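# Unpack jars and bottles from tote, stand upright

## Task

Remove all jars and bottles from the tote and set each one standing upright on the table surface.

## Robot and tools

Robot: two arms, left_arm and right_arm. Each carries an identical five-finger right hand, so hand axes and numbers mean the same on both. Base positions in the scene frame: left_arm (+0.032, +0.446, +0.008) m, right_arm (-0.019, -0.436, +0.008) m. A post stands behind the arms. Loose objects may sometimes get nudged.

Frame: the scene frame has its origin at table-top height, halfway between the arms' nominal bases. +z is up, +x points out over the table, +y is toward left_arm. Image sides do not match arm names. Cameras are cam_high and cam_low, each 672x504 pixels.

Hand point: a point fixed to the palm, 0.05 m in front of it and 0.15 m from the wrist flange along the fingers. Its +z runs along the straight fingers, +y comes out of the palm, +x runs across the palm away from the thumb. Straight fingertips reach 0.06-0.07 m past the point. A wrist bracket on the little-finger side can hit things. With fingers horizontal, the wrist can sit up to 0.13 m (palm down) or 0.25 m (palm up) below the point and touch the table first.

Row layout (28 numbers, each in [-1, 1], always both arms): left dx, dy, dz, rx, ry, rz; left little, ring, middle, index, thumb_bend, thumb_turn; left force_limit, speed; then the same 14 for the right arm. Pose numbers are offsets, not poses. They count from that arm's Hand target at the start of the action or move, along scene-frame axes, and turn about the Hand target's position. Scale: 1.0 = 0.6 m or 180 degrees; rx, ry, rz form one rotation vector. Send six zeros to leave an arm alone. The six motor numbers are absolute targets: +1 open/straight, -1 closed. For thumb_turn, -1 puts the thumb in front of the palm and +1 beside it. force_limit runs from about 0 N at -1 to 10 N at +1 (15 N for the thumb motors). speed runs from near zero at -1 to full at +0.48 and above. No hand number means 'unchanged'. To keep a hand as it is, repeat its eight numbers from the last row that ran. If none has run yet, send hand_measured plus hand_force_limit and hand_speed.

execute_actions(actions, cameras): actions is a list of actions. Each action has up to 15 rows, one per 1/30 s step. A short action holds its last row out to 15 steps. Every row counts from the action's start pose, so repeating an offset moves the arm further. cameras is a list of names, ["all"] or []; omitted means all only when actions is empty. An empty actions list just returns state and images.

move(target, speed, blend, stop_force, zero, blocking, cameras): drives each hand point in a straight line. target is one 28-number row, or a list of up to 15 rows. In a list, every row is an offset from the same starting Hand targets. speed is the top path speed in m/s, from 0.002 to 3.2 (default 0.25); turns are capped at twice that in rad/s. It can be one value or one per target. blend (m) rounds corners in a list; 0 means stop at each target. stop_force (N, 4-120) ends an arm's path when its wrist sensor feels that much push against the motion. When stop_force is used, every row in a list needs the same hand numbers, and blocking=false is not allowed. zero (default true) re-zeros the sensor before the move. blocking=false returns after about 0.5 s while the move continues. Paths do not avoid obstacles or each other, and all stop after 10 s. The result adds a 'move:' line giving the ending (done, off_target, moving, held, fault). limits=paced means the pose was clipped; limits=held means a check withheld steps.

Other tools: wait(seconds 0-3600); stop() brakes a running move; zoom_image(camera cam_high or cam_low, region [x0, y0, x1, y1] in pixels, at most 504 per side); show_instructions(); zero_wrist_force(arm left_arm or right_arm); finished_scene(scene 1). Ending is final.

Control limits: commanded orientation is clipped each step to within 32 degrees of the measured one. The hand point often stops short of its Hand target. Waiting does not fix this. Send the remaining distance as an offset instead. Avoid moving a wrist close to its arm's first-joint axis; route around the base. A clearance check blocks arm-to-arm approaches, but it does not cover fingers.

Gripping: with the thumb turned in front (thumb_turn -1), the hand wraps objects about 0.035-0.065 m thick. Thumb tip against index pad can pinch light items up to about 0.08 m. For a gentle grip, close at speed -0.94 or lower. Fingers lock on reaching force_limit. To squeeze harder, raise force_limit and send a more-closed target. To loosen, send a target more open than hand_measured.

Result lines: end_effector_position (m) and quat_wxyz in the scene frame, velocities, and Hand target. hand_measured, hand_stopped_by (moving/target/force/stalled/fault) and hand_load_n (fingertip N, positive pushes open) are each listed in motor order. A lost grip shows up as hand_load_n falling to about 0. Wrist force and torque are given in end-effector axes. Joint positions and torques are also reported.

Avoid: dropping anything, even by a few mm. Jars and bottles may be glass, so never let one fall more than a few cm. Release only still objects. Anything falling or left off the table ends the scene. No slams, hard presses on fixed things, or arm-to-arm contact. Do not overload fingers with heavy or fast-swung loads. Contact torque at joint limits, or about 150 N outside force, stops an arm for 10 s. A target even slightly past a firm contact can cause this; stop_force at slow speed is safer. Motors overheat when holding loads or stretched out: a warning at 70 °C, braking at 85 °C.

Each tool is called after "Emit:" as name(argument=value, ...), one argument or row to a line, values as JSON.

Reference images:

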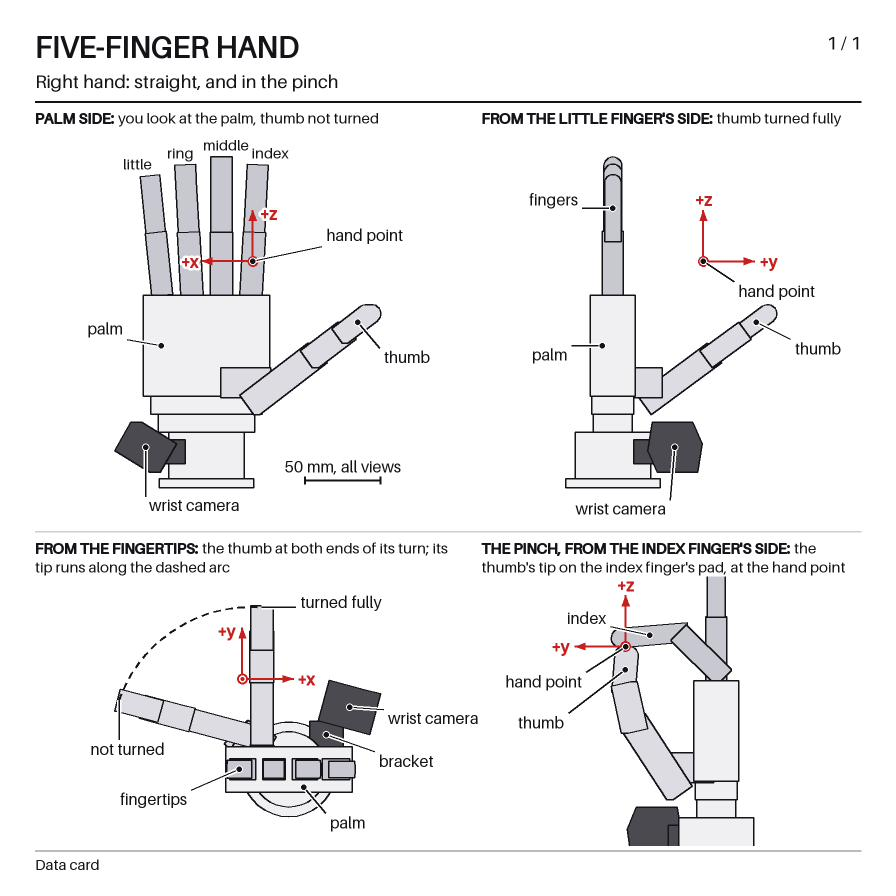

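## Session

Emit:
execute_actions(
  actions=[],
)

Scene clock: 0.00 s.
left_arm: end_effector_position=(+0.7844, +0.4850, +0.1257) hand_measured=(+1.000, +1.000, +1.000, +1.000, +1.000, +1.000) hand_load_n=(+0.0, +0.0, +0.0, +0.0, +0.0, +0.0) hand_stopped_by=(target, target, target, target, target, target) hand_force_limit=0.00 hand_speed=-0.80 end_effector_quat_wxyz=(+0.261, -0.229, +0.930, +0.122) | right_arm: end_effector_position=(+0.7815, -0.4516, +0.1806) hand_measured=(+1.000, +1.000, +1.000, +1.000, +1.000, +1.000) hand_load_n=(+0.0, +0.0, +0.0, +0.0, +0.0, +0.5) hand_stopped_by=(target, target, target, target, target, target) hand_force_limit=0.00 hand_speed=-0.80 end_effector_quat_wxyz=(-0.045, +0.772, -0.632, +0.044)
Joint positions: left_arm=[-0.414 -1.052 1.739 0.607 1.049 -2.43] | right_arm=[-0.242 -0.872 1.212 1.114 1.525 -3.593]
Joint velocities: within noise
Joint torques (N m): no reading
Wrist force (N): no reading
Wrist torque (N m): no reading
Wrist force, peak (N): no reading
Hand target: left_arm +0.7844, +0.4850, +0.1257; +0.261, -0.229, +0.930, +0.122 | right_arm +0.7815, -0.4516, +0.1806; -0.045, +0.772, -0.632, +0.044

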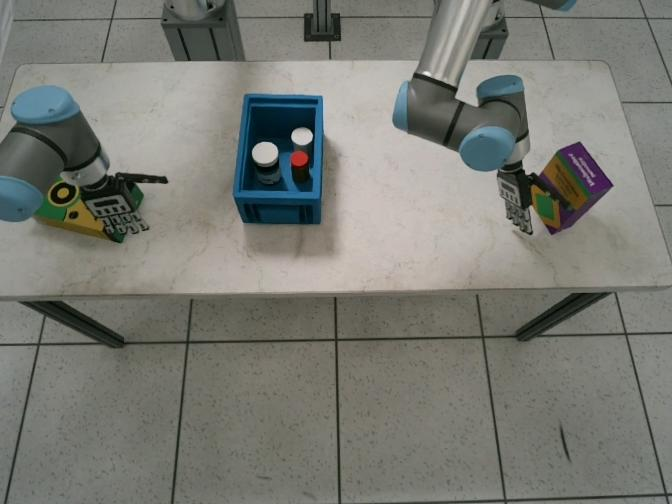

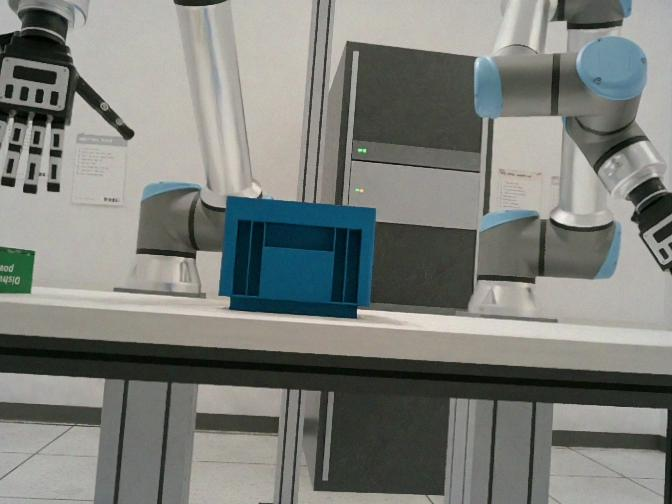

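Emit:
zoom_image(
  camera="cam_high",
  region=[210, 80, 350, 240],
)

Emit:
zoom_image(
  camera="cam_low",
  region=[200, 170, 400, 340],
)

Scaled by 3.150.

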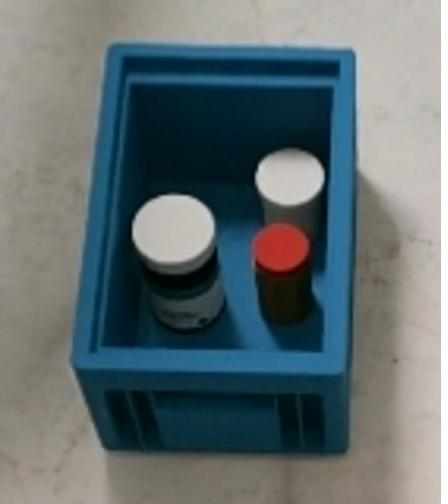

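Scaled by 2.520.

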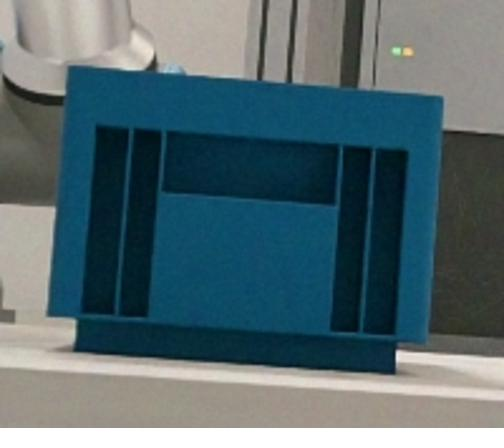

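Emit:
move(
  target=[
    [0,0,0,0,0,0,1,1,1,1,1,1,0,-0.8, 0,0,0.3667,0,0,0,1,1,1,1,1,1,0,-0.8],
    [0,0,0,0,0,0,1,1,1,1,1,1,0,-0.8, -0.2167,0.0833,0.3667,0,0,-0.5,1,1,1,1,1,1,0,-0.8],
    [0,0,0,0,0,0,1,1,1,1,1,1,0,-0.8, -0.2167,0.0833,0.3667,0.3043,0.0352,0.8901,1,1,1,1,1,1,0,-0.8],
  ],
  speed=0.5,
  blend=0.03,
  cameras=["all"],
)

Scene clock: 49.73 s.
left_arm: end_effector_position=(+0.7844, +0.4850, +0.1257) hand_measured=(+1.000, +1.000, +1.000, +1.000, +1.000, +1.000) hand_load_n=(+0.0, +0.0, +0.0, +0.0, +0.0, +0.0) hand_stopped_by=(target, target, target, target, target, target) hand_force_limit=0.00 hand_speed=-0.80 end_effector_quat_wxyz=(+0.261, -0.229, +0.930, +0.122) | right_arm: end_effector_position=(+0.6515, -0.4017, +0.4006) hand_measured=(+1.000, +1.000, +1.000, +1.000, +1.000, +1.000) hand_load_n=(+0.0, +0.0, +0.0, +0.0, +0.0, +0.0) hand_stopped_by=(target, target, target, target, target, target) hand_force_limit=0.00 hand_speed=-0.80 end_effector_quat_wxyz=(-0.270, +0.654, +0.653, -0.271)
Joint positions: left_arm=[-0.414 -1.052 1.739 0.607 1.049 -2.43] | right_arm=[-0.12 -0.992 1.265 2.078 1.666 -0.094]
Joint torques (N m): left_arm=[-0.66 -79.21 -29.89 3.63 -0.97 0.61] | right_arm=[15.3 -91.72 -25.14 3.36 -1.63 1.77]
Wrist force (N): left_arm=[-0.2 -0.2 0.0] | right_arm=[0.3 -1.5 -0.1]
Wrist torque (N m): left_arm=[-0.04 0.02 -0.02] | right_arm=[-0.17 0.05 0.11]
Wrist force, peak (N): left_arm=[0.1 0.4 -0.4] | right_arm=[0.3 0.4 3.5]
Hand target: left_arm +0.7844, +0.4850, +0.1257; +0.261, -0.229, +0.930, +0.122 | right_arm +0.6515, -0.4016, +0.4006; -0.270, +0.654, +0.653, -0.271
Off the commanded pose: left_arm 0.000 m, 0 deg | right_arm 0.000 m, 0 deg.
move: done

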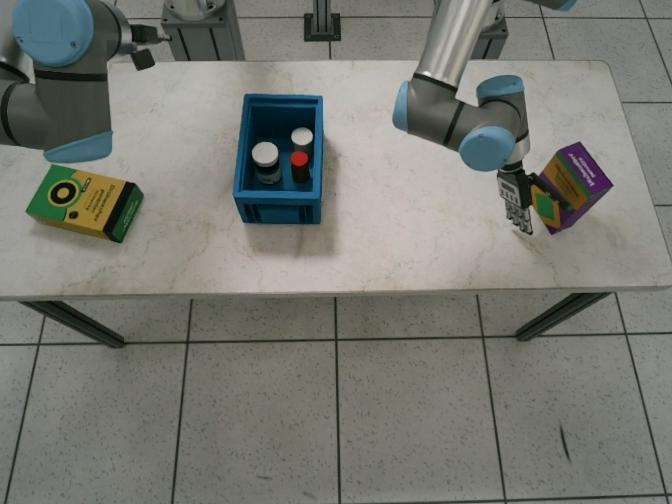

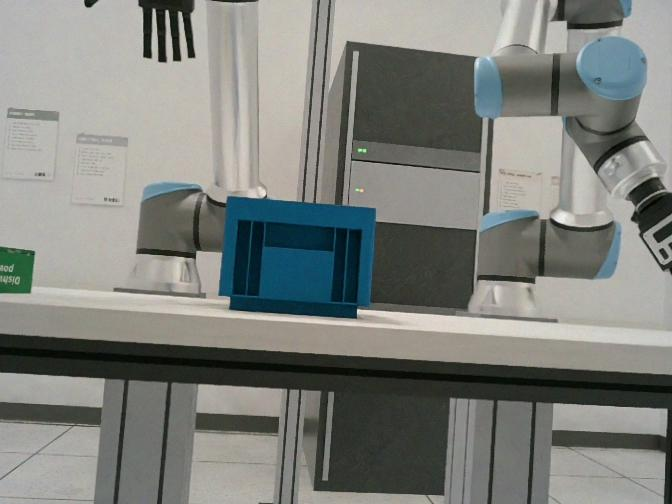

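Emit:
move(
  target=[0,0,0,0,0,0,1,1,1,1,1,1,0,-0.8, 0,0.1167,-0.4167,0,0,0,1,1,0.6,0.6,1,-1,0,0.0],
  speed=0.4,
  cameras=["all"],
)

Emit:
zoom_image(
  camera="cam_low",
  region=[40, 80, 290, 330],
)

Emit:
zoom_image(
  camera="cam_high",
  region=[80, 60, 280, 260],
)

Scene clock: 52.50 s.
left_arm: end_effector_position=(+0.7844, +0.4850, +0.1257) hand_measured=(+1.000, +1.000, +1.000, +1.000, +1.000, +1.000) hand_load_n=(+0.0, +0.0, +0.0, +0.0, +0.0, +0.0) hand_stopped_by=(target, target, target, target, target, target) hand_force_limit=0.00 hand_speed=-0.80 end_effector_quat_wxyz=(+0.261, -0.229, +0.930, +0.122) | right_arm: end_effector_position=(+0.6514, -0.3315, +0.1507) hand_measured=(+1.000, +1.000, +0.600, +0.600, +1.000, -1.000) hand_load_n=(+0.0, +0.0, +0.0, +0.0, +0.0, +0.0) hand_stopped_by=(target, target, target, target, target, target) hand_force_limit=0.00 hand_speed=0.00 end_effector_quat_wxyz=(-0.270, +0.654, +0.653, -0.271)
Joint positions: left_arm=[-0.414 -1.052 1.739 0.607 1.049 -2.43] | right_arm=[-0.033 -0.799 1.415 1.739 1.605 -0.032]
Joint torques (N m): left_arm=[-1.77 -77.61 -30.45 3.28 -0.94 0.32] | right_arm=[-15.92 -79.91 -47.49 1.9 1.1 -2.35]
Wrist force (N): left_arm=[-0.2 0.3 -0.2] | right_arm=[0.9 -1.2 -0.2]
Wrist torque (N m): left_arm=[0.06 0.04 -0.01] | right_arm=[-0.11 -0.03 -0.07]
Wrist force, peak (N): left_arm=[-0.4 0.4 0.1] | right_arm=[-0.8 -3.3 -2.3]
Hand target: left_arm +0.7844, +0.4850, +0.1257; +0.261, -0.229, +0.930, +0.122 | right_arm +0.6515, -0.3316, +0.1506; -0.270, +0.654, +0.653, -0.271
Off the commanded pose: left_arm 0.000 m, 0 deg | right_arm 0.000 m, 0 deg.
move: done

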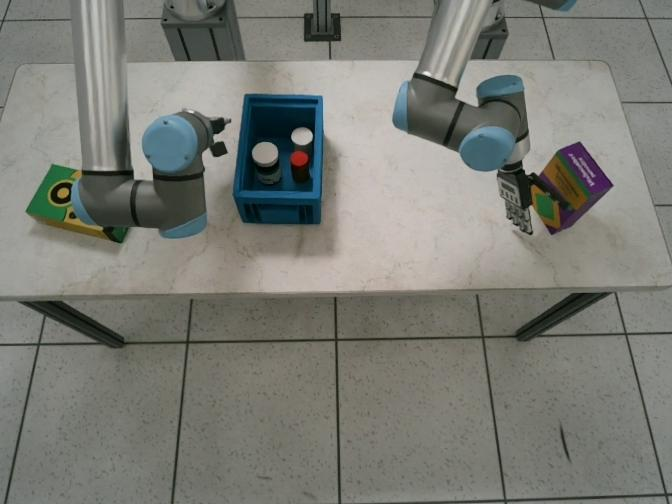

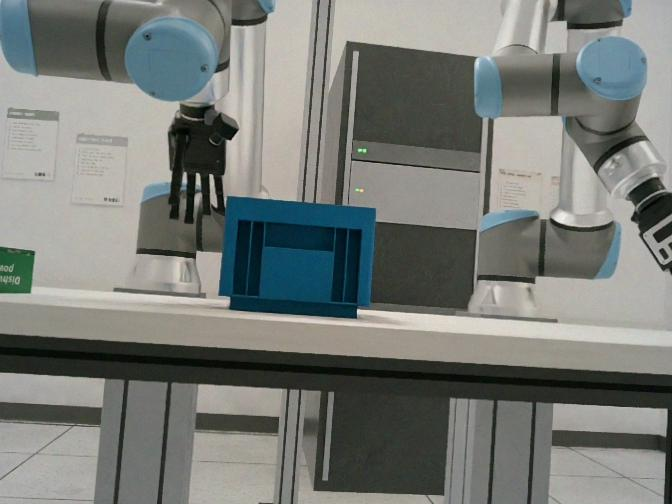

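Scaled by 2.016.

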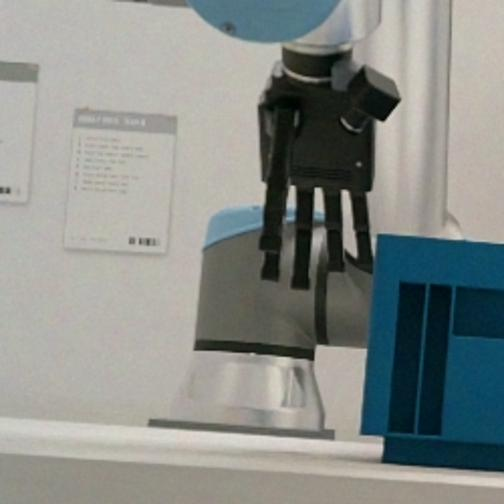

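Scaled by 2.520.

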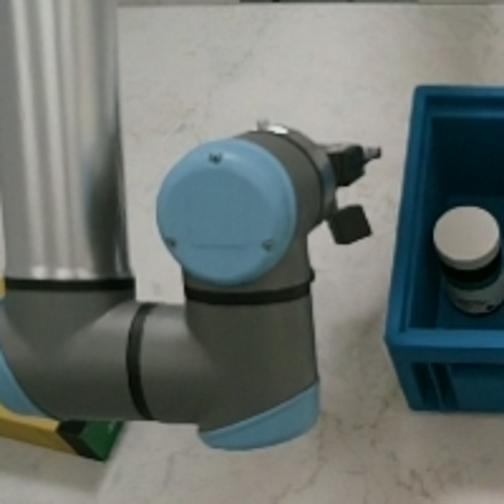

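Emit:
move(
  target=[
    [0,0,0,0,0,0,1,1,1,1,1,1,0,-0.8, 0,0,0.1657,0,0,0,1,1,0.6,0.6,1,-1,0,0.0],
    [0,0,0,0,0,0,1,1,1,1,1,1,0,-0.8, -0.0075,0.2343,0.1657,0,0,0,1,1,0.6,0.6,1,-1,0,0.0],
  ],
  speed=0.3,
  blend=0.03,
  cameras=["all"],
)

Emit:
zoom_image(
  camera="cam_low",
  region=[180, 60, 400, 280],
)

Emit:
zoom_image(
  camera="cam_high",
  region=[200, 60, 360, 220],
)

Scene clock: 57.43 s.
left_arm: end_effector_position=(+0.7844, +0.4850, +0.1257) hand_measured=(+1.000, +1.000, +1.000, +1.000, +1.000, +1.000) hand_load_n=(+0.0, +0.0, +0.0, +0.0, +0.0, +0.0) hand_stopped_by=(target, target, target, target, target, target) hand_force_limit=0.00 hand_speed=-0.80 end_effector_quat_wxyz=(+0.261, -0.229, +0.930, +0.122) | right_arm: end_effector_position=(+0.6470, -0.1911, +0.2500) hand_measured=(+1.000, +1.000, +0.600, +0.600, +1.000, -1.000) hand_load_n=(-0.5, +0.0, +0.0, +0.0, +0.0, +0.0) hand_stopped_by=(target, target, target, target, target, target) hand_force_limit=0.00 hand_speed=0.00 end_effector_quat_wxyz=(-0.270, +0.654, +0.653, -0.271)
Joint positions: left_arm=[-0.414 -1.052 1.739 0.607 1.049 -2.43] | right_arm=[0.137 -0.839 1.286 1.904 1.484 0.089]
Joint torques (N m): left_arm=[0.55 -81.5 -30.88 3.55 -0.74 0.58] | right_arm=[11.28 -93.77 -25.38 1.9 -1.96 1.44]
Wrist force (N): left_arm=[-0.2 -0.1 0.0] | right_arm=[0.5 -1.3 -0.2]
Wrist torque (N m): left_arm=[-0.02 0.03 -0.02] | right_arm=[-0.14 0.00 0.16]
Wrist force, peak (N): left_arm=[-0.4 0.1 -0.1] | right_arm=[3.9 -1.4 0.0]
Hand target: left_arm +0.7844, +0.4850, +0.1257; +0.261, -0.229, +0.930, +0.122 | right_arm +0.6470, -0.1910, +0.2500; -0.270, +0.654, +0.653, -0.271
Off the commanded pose: left_arm 0.000 m, 0 deg | right_arm 0.000 m, 0 deg.
move: done

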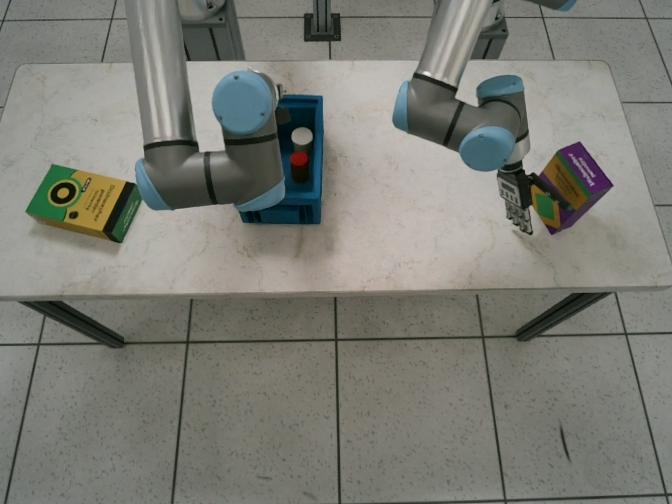

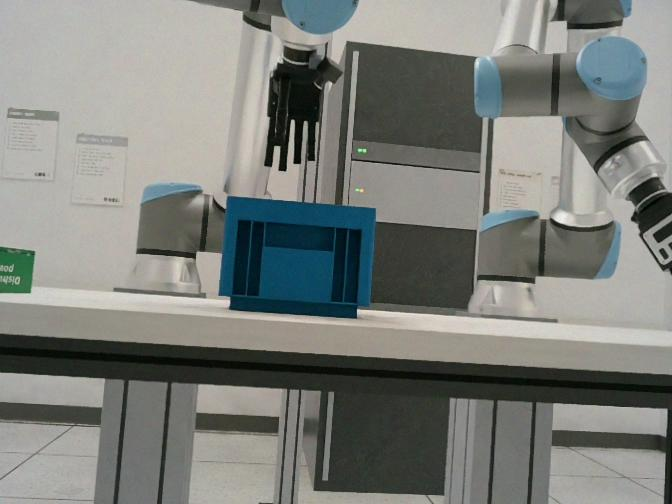

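Scaled by 2.291.

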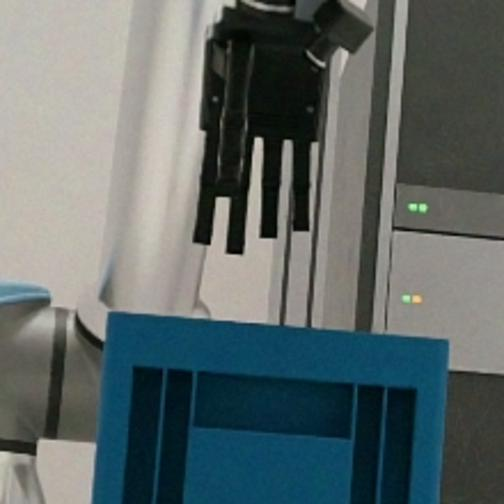

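Scaled by 3.150.

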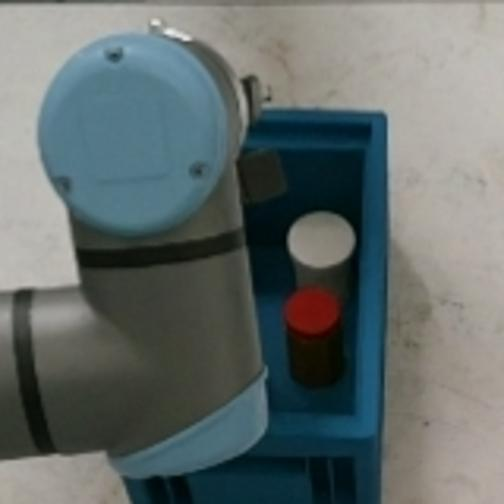

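Emit:
move(
  target=[0,0,0,0,0,0,1,1,1,1,1,1,0,-0.8, 0,0,-0.20,0,0,0,1,1,0.6,0.6,1,-1,0,0.0],
  speed=0.12,
  stop_force=12,
)

Emit:
move(
  target=[0,0,0,0,0,0,1,1,1,1,1,1,0,-0.8, 0,0,-0.0533,0,0,0,1,1,0.6,0.6,1,-1,0,0.0],
  speed=0.03,
  stop_force=6,
  cameras=["all"],
)

Emit:
zoom_image(
  camera="cam_high",
  region=[200, 60, 360, 220],
)

Scene clock: 60.87 s.
left_arm: end_effector_position=(+0.7844, +0.4850, +0.1257) hand_measured=(+1.000, +1.000, +1.000, +1.000, +1.000, +1.000) hand_load_n=(+0.0, +0.0, +0.0, +0.0, +0.0, +0.0) hand_stopped_by=(target, target, target, target, target, target) hand_force_limit=0.00 hand_speed=-0.80 end_effector_quat_wxyz=(+0.261, -0.229, +0.930, +0.122) | right_arm: end_effector_position=(+0.6470, -0.1910, +0.1300) hand_measured=(+1.000, +1.000, +0.600, +0.600, +1.000, -1.000) hand_load_n=(+0.0, +0.0, +0.0, +0.0, +0.0, +0.0) hand_stopped_by=(target, target, target, target, target, target) hand_force_limit=0.00 hand_speed=0.00 end_effector_quat_wxyz=(-0.270, +0.654, +0.653, -0.271)
Joint positions: left_arm=[-0.414 -1.052 1.739 0.607 1.049 -2.43] | right_arm=[0.138 -0.737 1.339 1.75 1.484 0.089]
Joint torques (N m): left_arm=[-2.04 -79.69 -30.13 3.65 -0.51 0.6] | right_arm=[7.06 -100.56 -48.8 4.46 -1.56 0.8]
Wrist force (N): left_arm=[0.0 0.1 0.1] | right_arm=[0.6 -1.4 0.0]
Wrist torque (N m): left_arm=[0.02 0.00 0.00] | right_arm=[-0.17 -0.03 0.16]
Wrist force, peak (N): left_arm=[-0.3 0.2 -0.4] | right_arm=[0.6 -2.3 -1.0]
Hand target: left_arm +0.7844, +0.4850, +0.1257; +0.261, -0.229, +0.930, +0.122 | right_arm +0.6470, -0.1910, +0.1300; -0.270, +0.654, +0.653, -0.271
Off the commanded pose: left_arm 0.000 m, 0 deg | right_arm 0.000 m, 0 deg.
move: done

Scene clock: 62.97 s.
left_arm: end_effector_position=(+0.7844, +0.4850, +0.1257) hand_measured=(+1.000, +1.000, +1.000, +1.000, +1.000, +1.000) hand_load_n=(+0.0, +0.0, +0.0, +0.0, +0.0, +0.0) hand_stopped_by=(target, target, target, target, target, target) hand_force_limit=0.00 hand_speed=-0.80 end_effector_quat_wxyz=(+0.261, -0.229, +0.930, +0.122) | right_arm: end_effector_position=(+0.6469, -0.1910, +0.0980) hand_measured=(+1.000, +1.000, +0.600, +0.600, +1.000, -1.000) hand_load_n=(+0.0, +0.0, +0.0, +0.0, +0.0, +0.0) hand_stopped_by=(target, target, target, target, target, target) hand_force_limit=0.00 hand_speed=0.00 end_effector_quat_wxyz=(-0.270, +0.654, +0.653, -0.271)
Joint positions: left_arm=[-0.414 -1.052 1.739 0.607 1.049 -2.43] | right_arm=[0.138 -0.706 1.346 1.712 1.484 0.089]
Joint torques (N m): left_arm=[1.46 -79.96 -31.19 3.71 -0.56 0.12] | right_arm=[1.88 -105.43 -39.47 7.24 -1.44 0.86]
Wrist force (N): left_arm=[0.0 0.2 -0.2] | right_arm=[0.8 -1.2 0.2]
Wrist torque (N m): left_arm=[0.03 0.00 0.00] | right_arm=[-0.13 -0.07 0.18]
Wrist force, peak (N): left_arm=[-0.3 0.5 0.2] | right_arm=[0.7 -1.9 -0.3]
Hand target: left_arm +0.7844, +0.4850, +0.1257; +0.261, -0.229, +0.930, +0.122 | right_arm +0.6470, -0.1910, +0.0980; -0.270, +0.654, +0.653, -0.271
Off the commanded pose: left_arm 0.000 m, 0 deg | right_arm 0.000 m, 0 deg.
move: done

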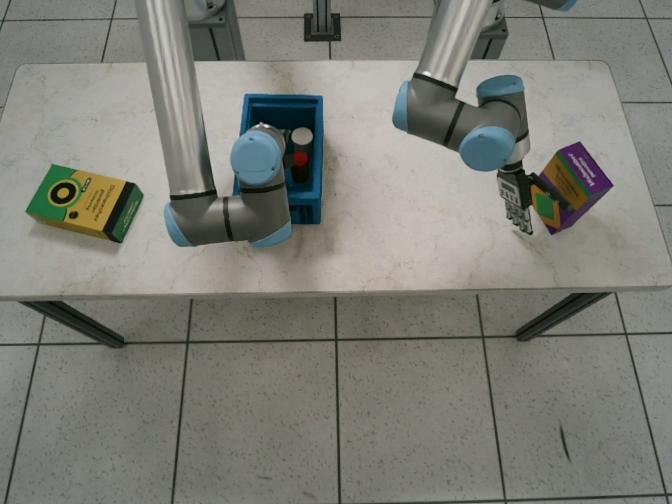

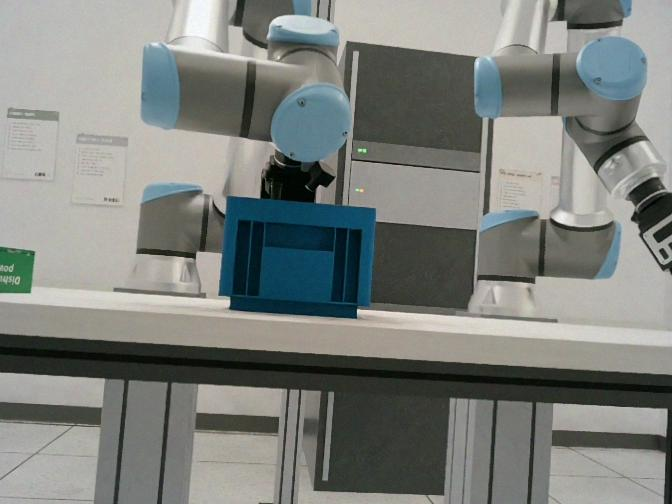

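Scaled by 3.150.

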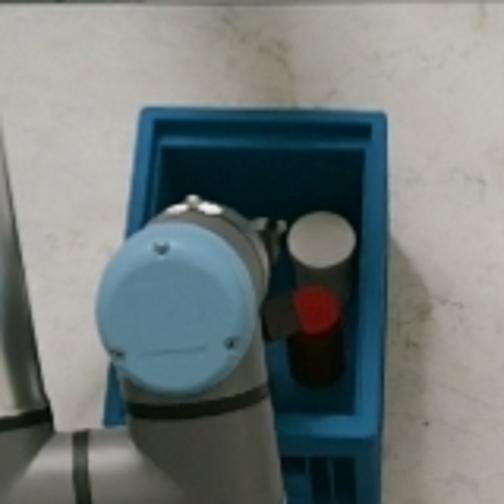

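Emit:
move(
  target=[0,0,0,0,0,0,1,1,1,1,1,1,0,-0.8, 0,0,0,0,0,0,1,1,0.16,0.16,0.4,-1,0,-0.94],
  speed=0.03,
)

Scene clock: 66.73 s.
left_arm: end_effector_position=(+0.7844, +0.4850, +0.1257) hand_measured=(+1.000, +1.000, +1.000, +1.000, +1.000, +1.000) hand_load_n=(+0.0, +0.0, +0.0, +0.0, +0.0, +0.0) hand_stopped_by=(target, target, target, target, target, target) hand_force_limit=0.00 hand_speed=-0.80 end_effector_quat_wxyz=(+0.261, -0.229, +0.930, +0.122) | right_arm: end_effector_position=(+0.6470, -0.1910, +0.0980) hand_measured=(+1.000, +1.000, +0.208, +0.174, +0.788, -1.000) hand_load_n=(+0.0, +0.0, +4.0, +5.5, +7.5, +0.0) hand_stopped_by=(target, target, force, force, force, target) hand_force_limit=0.00 hand_speed=-0.94 end_effector_quat_wxyz=(-0.270, +0.654, +0.653, -0.271)
Joint positions: left_arm=[-0.414 -1.052 1.739 0.607 1.049 -2.43] | right_arm=[0.138 -0.706 1.346 1.712 1.484 0.089]
Joint torques (N m): left_arm=[-0.41 -76.44 -30.5 3.89 -0.79 0.7] | right_arm=[-5.03 -105.5 -46.93 6.31 -1.63 1.11]
Wrist force (N): left_arm=[0.1 0.0 -0.1] | right_arm=[0.8 -0.2 0.9]
Wrist torque (N m): left_arm=[0.01 -0.01 0.00] | right_arm=[-0.12 -0.07 0.18]
Wrist force, peak (N): left_arm=[-0.2 0.5 0.1] | right_arm=[1.0 -1.7 0.3]
Hand target: left_arm +0.7844, +0.4850, +0.1257; +0.261, -0.229, +0.930, +0.122 | right_arm +0.6470, -0.1910, +0.0980; -0.270, +0.654, +0.653, -0.271
Off the commanded pose: left_arm 0.000 m, 0 deg | right_arm 0.000 m, 0 deg.
move: done

Emit:
move(
  target=[0,0,0,0,0,0,1,1,1,1,1,1,0,-0.8, 0,0,0.0333,0,0,0,1,1,0.16,0.16,0.4,-1,0,-0.94],
  speed=0.04,
)

Scene clock: 68.23 s.
left_arm: end_effector_position=(+0.7844, +0.4850, +0.1257) hand_measured=(+1.000, +1.000, +1.000, +1.000, +1.000, +1.000) hand_load_n=(+0.0, +0.0, +0.0, +0.0, +0.0, +0.0) hand_stopped_by=(target, target, target, target, target, target) hand_force_limit=0.00 hand_speed=-0.80 end_effector_quat_wxyz=(+0.261, -0.229, +0.930, +0.122) | right_arm: end_effector_position=(+0.6470, -0.1910, +0.1182) hand_measured=(+1.000, +1.000, +0.208, +0.174, +0.788, -1.000) hand_load_n=(+0.0, +0.0, +4.0, +5.5, +8.0, +0.0) hand_stopped_by=(target, target, force, force, force, target) hand_force_limit=0.00 hand_speed=-0.94 end_effector_quat_wxyz=(-0.270, +0.654, +0.653, -0.271)
Joint positions: left_arm=[-0.414 -1.052 1.739 0.607 1.049 -2.43] | right_arm=[0.138 -0.726 1.342 1.736 1.484 0.089]
Joint torques (N m): left_arm=[-0.52 -77.75 -31.39 3.91 -0.88 0.49] | right_arm=[-8.92 -85.03 -40.29 1.94 -1.63 1.33]
Wrist force (N): left_arm=[0.3 0.1 0.2] | right_arm=[1.0 -0.1 1.1]
Wrist torque (N m): left_arm=[0.01 -0.05 0.01] | right_arm=[-0.12 -0.10 0.20]
Wrist force, peak (N): left_arm=[-0.2 0.6 0.1] | right_arm=[0.5 0.0 1.8]
Hand target: left_arm +0.7844, +0.4850, +0.1257; +0.261, -0.229, +0.930, +0.122 | right_arm +0.6470, -0.1910, +0.1180; -0.270, +0.654, +0.653, -0.271
Off the commanded pose: left_arm 0.000 m, 0 deg | right_arm 0.000 m, 0 deg.
move: done

Emit:
move(
  target=[
    [0,0,0,0,0,0,1,1,1,1,1,1,0,-0.8, 0,0,0.2533,0,0,0,1,1,0.16,0.16,0.4,-1,0,-0.94],
    [0,0,0,0,0,0,1,1,1,1,1,1,0,-0.8, -0.0783,-0.4367,0.2533,0,0,0,1,1,0.16,0.16,0.4,-1,0,-0.94],
    [0,0,0,0,0,0,1,1,1,1,1,1,0,-0.8, -0.0783,-0.4367,0.02,0,0,0,1,1,0.16,0.16,0.4,-1,0,-0.94],
  ],
  speed=[0.1,0.2,0.15],
  blend=[0.02,0.03,0],
  cameras=["all"],
)

Emit:
zoom_image(
  camera="cam_low",
  region=[20, 80, 240, 330],
)

Emit:
zoom_image(
  camera="cam_high",
  region=[220, 80, 350, 230],
)

Scene clock: 75.50 s.
left_arm: end_effector_position=(+0.7844, +0.4850, +0.1257) hand_measured=(+1.000, +1.000, +1.000, +1.000, +1.000, +1.000) hand_load_n=(+0.0, +0.0, +0.0, +0.0, +0.0, +0.0) hand_stopped_by=(target, target, target, target, target, target) hand_force_limit=0.00 hand_speed=-0.80 end_effector_quat_wxyz=(+0.261, -0.229, +0.930, +0.122) | right_arm: end_effector_position=(+0.5999, -0.4530, +0.1300) hand_measured=(+1.000, +1.000, +0.208, +0.174, +0.788, -1.000) hand_load_n=(-0.5, +0.0, +4.0, +6.0, +8.0, +0.0) hand_stopped_by=(target, target, force, force, force, target) hand_force_limit=0.00 hand_speed=-0.94 end_effector_quat_wxyz=(-0.270, +0.654, +0.653, -0.271)
Joint positions: left_arm=[-0.414 -1.052 1.739 0.607 1.049 -2.43] | right_arm=[-0.197 -0.86 1.577 1.628 1.72 -0.149]
Joint torques (N m): left_arm=[0.46 -78.58 -30.45 3.89 -0.71 0.42] | right_arm=[13.61 -80.32 -45.22 4.22 -2.14 1.95]
Wrist force (N): left_arm=[-0.1 0.0 -0.1] | right_arm=[0.7 -0.2 0.8]
Wrist torque (N m): left_arm=[0.00 0.01 -0.01] | right_arm=[-0.16 -0.04 0.09]
Wrist force, peak (N): left_arm=[-0.3 0.4 0.0] | right_arm=[0.8 1.3 2.6]
Hand target: left_arm +0.7844, +0.4850, +0.1257; +0.261, -0.229, +0.930, +0.122 | right_arm +0.6000, -0.4530, +0.1300; -0.270, +0.654, +0.653, -0.271
Off the commanded pose: left_arm 0.000 m, 0 deg | right_arm 0.000 m, 0 deg.
move: done

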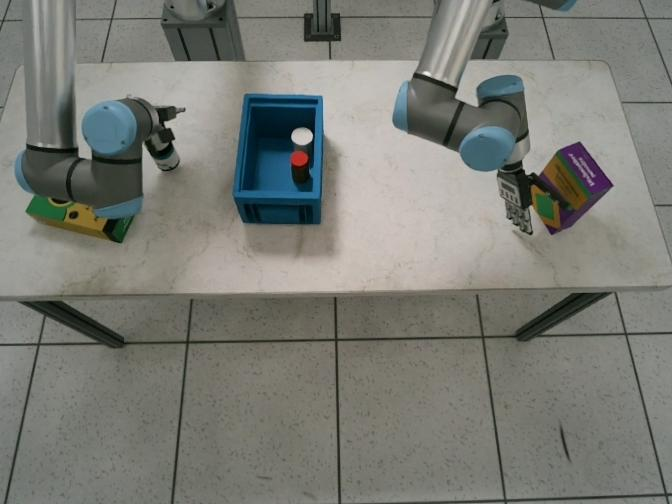

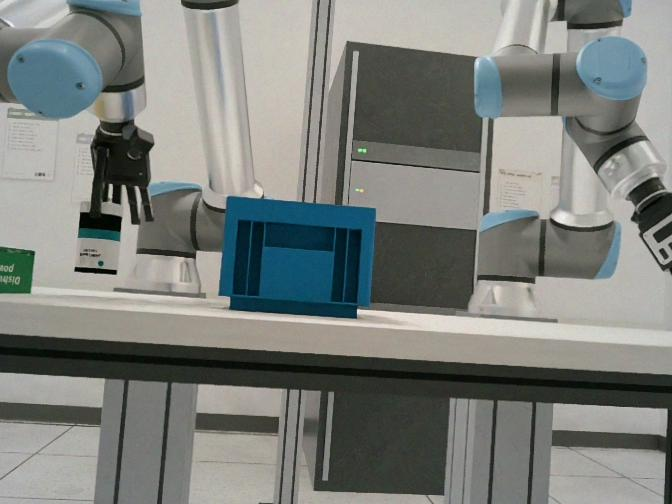

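Scaled by 2.016.

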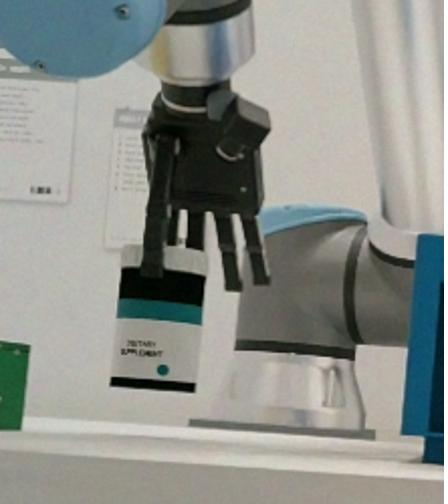

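Scaled by 3.360.

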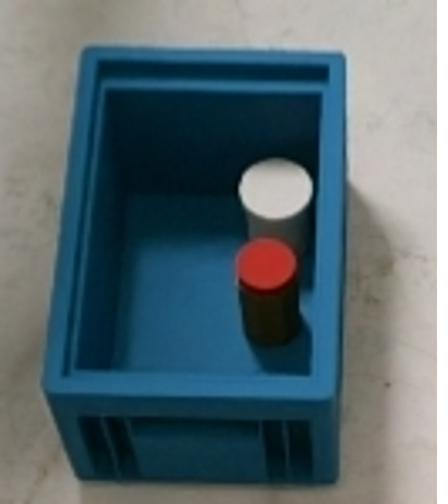

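Emit:
move(
  target=[0,0,0,0,0,0,1,1,1,1,1,1,0,-0.8, 0,0,-0.0417,0,0,0,1,1,0.16,0.16,0.4,-1,0,-0.94],
  speed=0.06,
  stop_force=8,
)

Emit:
move(
  target=[0,0,0,0,0,0,1,1,1,1,1,1,0,-0.8, 0,0,-0.05,0,0,0,1,1,0.16,0.16,0.4,-1,0,-0.94],
  speed=0.008,
  stop_force=4,
  cameras=["all"],
)

Emit:
zoom_image(
  camera="cam_low",
  region=[20, 80, 240, 330],
)

Scene clock: 79.73 s.
left_arm: end_effector_position=(+0.7844, +0.4850, +0.1257) hand_measured=(+1.000, +1.000, +1.000, +1.000, +1.000, +1.000) hand_load_n=(+0.0, +0.0, +0.0, +0.0, +0.0, +0.0) hand_stopped_by=(target, target, target, target, target, target) hand_force_limit=0.00 hand_speed=-0.80 end_effector_quat_wxyz=(+0.261, -0.229, +0.930, +0.122) | right_arm: end_effector_position=(+0.6000, -0.4530, +0.1050) hand_measured=(+1.000, +1.000, +0.208, +0.174, +0.788, -1.000) hand_load_n=(+0.0, +0.0, +4.0, +5.5, +7.5, +0.0) hand_stopped_by=(target, target, force, force, force, target) hand_force_limit=0.00 hand_speed=-0.94 end_effector_quat_wxyz=(-0.270, +0.654, +0.653, -0.271)
Joint positions: left_arm=[-0.414 -1.052 1.739 0.607 1.049 -2.43] | right_arm=[-0.197 -0.833 1.582 1.595 1.72 -0.149]
Joint torques (N m): left_arm=[1.41 -76.21 -30.33 3.9 -0.78 0.39] | right_arm=[11.19 -95.96 -44.97 7.56 -1.19 0.46]
Wrist force (N): left_arm=[0.1 -0.1 -0.1] | right_arm=[0.6 -0.1 0.9]
Wrist torque (N m): left_arm=[-0.01 -0.01 0.00] | right_arm=[-0.14 -0.03 0.09]
Wrist force, peak (N): left_arm=[-0.5 0.2 0.2] | right_arm=[0.7 0.5 1.6]
Hand target: left_arm +0.7844, +0.4850, +0.1257; +0.261, -0.229, +0.930, +0.122 | right_arm +0.6000, -0.4530, +0.1050; -0.270, +0.654, +0.653, -0.271
Off the commanded pose: left_arm 0.000 m, 0 deg | right_arm 0.000 m, 0 deg.
move: done

Scene clock: 82.07 s.
left_arm: end_effector_position=(+0.7844, +0.4850, +0.1257) hand_measured=(+1.000, +1.000, +1.000, +1.000, +1.000, +1.000) hand_load_n=(+0.0, +0.0, +0.0, +0.0, +0.0, +0.0) hand_stopped_by=(target, target, target, target, target, target) hand_force_limit=0.00 hand_speed=-0.80 end_effector_quat_wxyz=(+0.261, -0.229, +0.930, +0.122) | right_arm: end_effector_position=(+0.6000, -0.4530, +0.0947) hand_measured=(+1.000, +1.000, +0.208, +0.174, +0.788, -1.000) hand_load_n=(+0.0, +0.0, +4.0, +6.0, +7.5, +0.0) hand_stopped_by=(target, target, force, force, force, target) hand_force_limit=0.00 hand_speed=-0.94 end_effector_quat_wxyz=(-0.270, +0.654, +0.653, -0.271)
Joint positions: left_arm=[-0.414 -1.052 1.739 0.607 1.049 -2.43] | right_arm=[-0.197 -0.821 1.584 1.582 1.72 -0.149]
Joint torques (N m): left_arm=[-1.85 -77.93 -30.72 3.61 -0.72 0.01] | right_arm=[10.51 -95.84 -28.17 6.77 -0.92 -0.07]
Wrist force (N): left_arm=[-0.1 0.0 0.0] | right_arm=[0.7 -2.3 -0.4]
Wrist torque (N m): left_arm=[0.00 0.01 0.00] | right_arm=[-0.08 -0.03 0.06]
Wrist force, peak (N): left_arm=[-0.3 0.3 0.1] | right_arm=[0.9 -6.5 -4.6]
Hand target: left_arm +0.7844, +0.4850, +0.1257; +0.261, -0.229, +0.930, +0.122 | right_arm +0.6000, -0.4530, +0.0947; -0.270, +0.654, +0.653, -0.271 (not the last commanded pose)
Off the commanded pose: left_arm 0.000 m, 0 deg | right_arm 0.020 m, 0 deg.
move: contact (right_arm)

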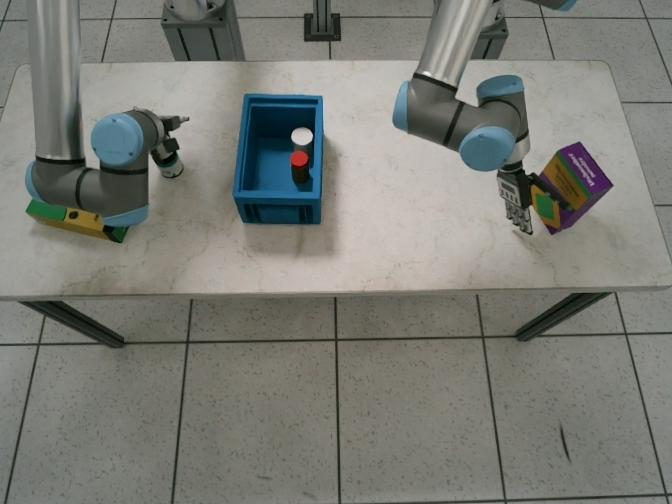

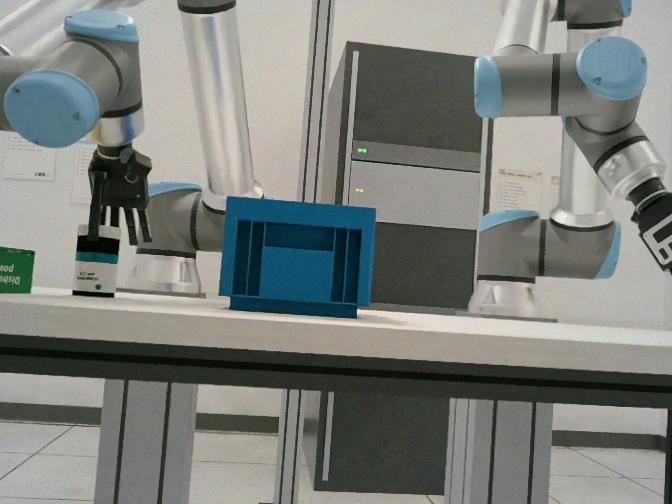

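Scaled by 2.016.

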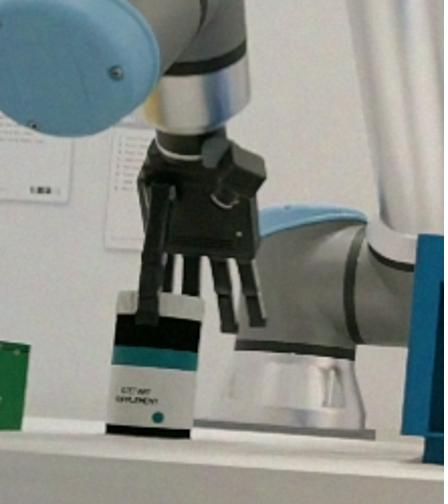

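Emit:
move(
  target=[0,0,0,0,0,0,1,1,1,1,1,1,0,-0.8, 0,0,0,0,0,0,1,1,0.6,0.6,1,-1,0,-0.9],
  speed=0.03,
  cameras=["all"],
)

Emit:
zoom_image(
  camera="cam_low",
  region=[20, 80, 240, 330],
)

Scene clock: 85.07 s.
left_arm: end_effector_position=(+0.7844, +0.4850, +0.1257) hand_measured=(+1.000, +1.000, +1.000, +1.000, +1.000, +1.000) hand_load_n=(+0.0, +0.0, +0.0, +0.0, +0.0, +0.0) hand_stopped_by=(target, target, target, target, target, target) hand_force_limit=0.00 hand_speed=-0.80 end_effector_quat_wxyz=(+0.261, -0.229, +0.930, +0.122) | right_arm: end_effector_position=(+0.6000, -0.4530, +0.0947) hand_measured=(+1.000, +1.000, +0.600, +0.600, +1.000, -1.000) hand_load_n=(+0.0, +0.0, +0.0, +0.0, +0.0, +0.0) hand_stopped_by=(target, target, target, target, target, target) hand_force_limit=0.00 hand_speed=-0.90 end_effector_quat_wxyz=(-0.270, +0.654, +0.653, -0.271)
Joint positions: left_arm=[-0.414 -1.052 1.739 0.607 1.049 -2.43] | right_arm=[-0.197 -0.821 1.584 1.582 1.72 -0.149]
Joint torques (N m): left_arm=[0.31 -78.82 -29.43 3.86 -0.54 0.53] | right_arm=[9.74 -85.85 -42.93 5.93 -0.82 -0.04]
Wrist force (N): left_arm=[-0.2 0.1 -0.3] | right_arm=[0.6 -1.2 -0.3]
Wrist torque (N m): left_arm=[0.03 0.03 -0.01] | right_arm=[-0.16 -0.01 0.07]
Wrist force, peak (N): left_arm=[-0.4 0.5 0.0] | right_arm=[0.7 -2.3 -2.3]
Hand target: left_arm +0.7844, +0.4850, +0.1257; +0.261, -0.229, +0.930, +0.122 | right_arm +0.6000, -0.4530, +0.0947; -0.270, +0.654, +0.653, -0.271
Off the commanded pose: left_arm 0.000 m, 0 deg | right_arm 0.000 m, 0 deg.
move: done

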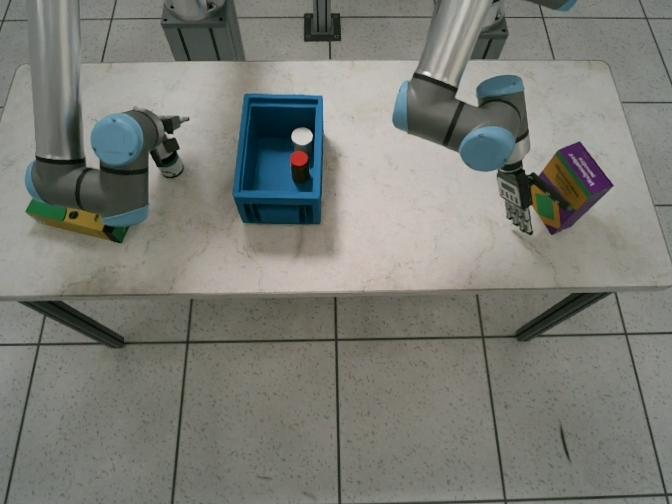

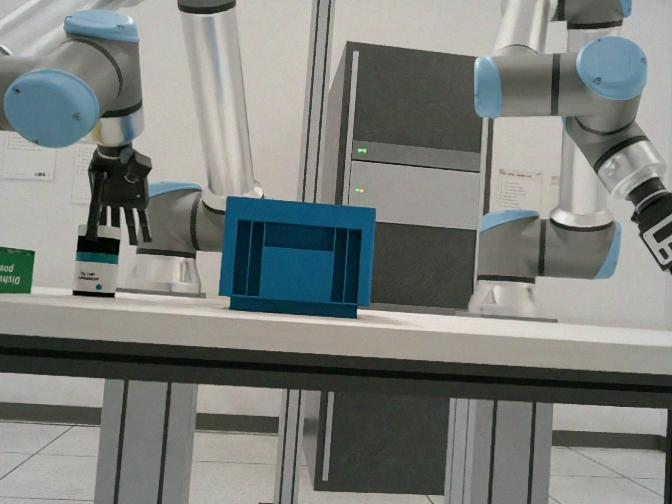

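Scaled by 2.016.

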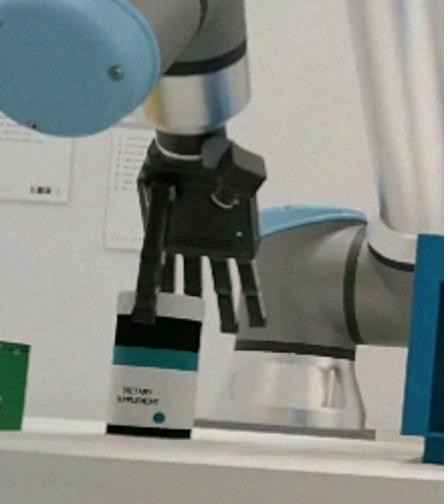

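Emit:
move(
  target=[0,0,0,0,0,0,1,1,1,1,1,1,0,-0.8, 0,0,0.43,0,0,0,1,1,0.6,0.6,1,-1,0,-0.9],
  speed=0.2,
  cameras=["all"],
)

Emit:
zoom_image(
  camera="cam_high",
  region=[270, 110, 330, 210],
)

Emit:
zoom_image(
  camera="cam_high",
  region=[100, 100, 250, 250],
)

Scene clock: 90.13 s.
left_arm: end_effector_position=(+0.7844, +0.4850, +0.1257) hand_measured=(+1.000, +1.000, +1.000, +1.000, +1.000, +1.000) hand_load_n=(+0.0, +0.0, +0.0, +0.0, +0.0, +0.0) hand_stopped_by=(target, target, target, target, target, target) hand_force_limit=0.00 hand_speed=-0.80 end_effector_quat_wxyz=(+0.261, -0.229, +0.930, +0.122) | right_arm: end_effector_position=(+0.6000, -0.4530, +0.3527) hand_measured=(+1.000, +1.000, +0.600, +0.600, +1.000, -1.000) hand_load_n=(+0.0, +0.0, +0.0, +0.0, -0.5, +0.0) hand_stopped_by=(target, target, target, target, target, target) hand_force_limit=0.00 hand_speed=-0.90 end_effector_quat_wxyz=(-0.270, +0.654, +0.653, -0.271)
Joint positions: left_arm=[-0.414 -1.052 1.739 0.607 1.049 -2.43] | right_arm=[-0.197 -1.053 1.449 1.948 1.72 -0.149]
Joint torques (N m): left_arm=[-0.47 -78.67 -31.03 4.04 -0.72 0.38] | right_arm=[10.64 -80.51 -26.33 6.12 -0.19 -0.19]
Wrist force (N): left_arm=[-0.1 0.2 -0.1] | right_arm=[0.6 -1.0 -0.1]
Wrist torque (N m): left_arm=[0.03 0.01 0.00] | right_arm=[-0.14 0.03 0.08]
Wrist force, peak (N): left_arm=[0.2 0.5 0.1] | right_arm=[0.3 -2.8 -1.7]
Hand target: left_arm +0.7844, +0.4850, +0.1257; +0.261, -0.229, +0.930, +0.122 | right_arm +0.6000, -0.4530, +0.3527; -0.270, +0.654, +0.653, -0.271
Off the commanded pose: left_arm 0.000 m, 0 deg | right_arm 0.000 m, 0 deg.
move: done

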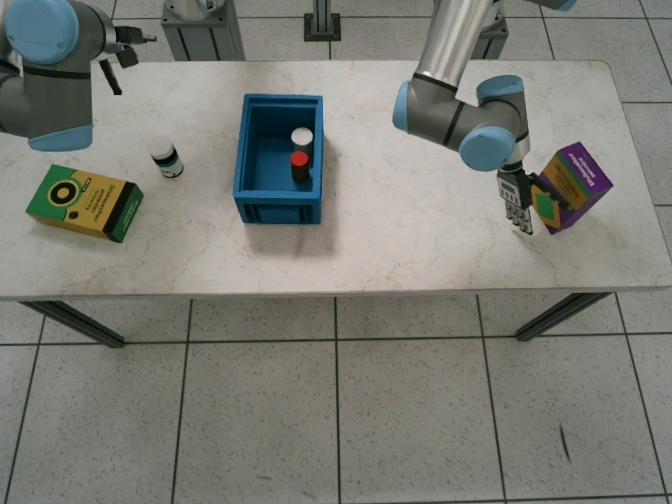

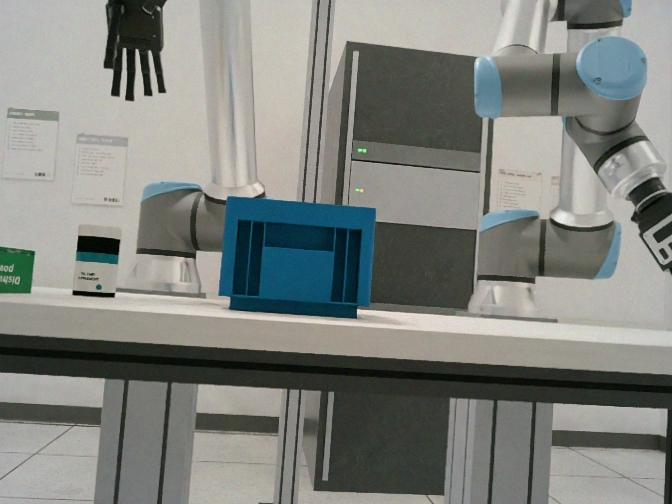

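Scaled by 5.040.

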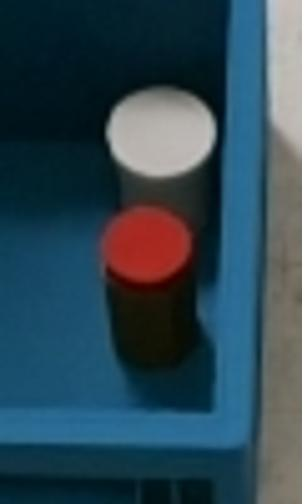

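Scaled by 3.360.

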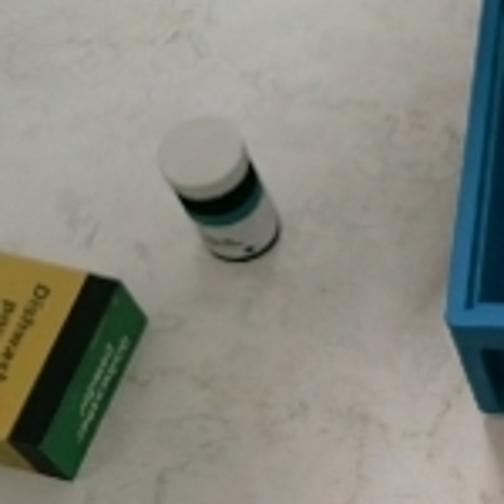

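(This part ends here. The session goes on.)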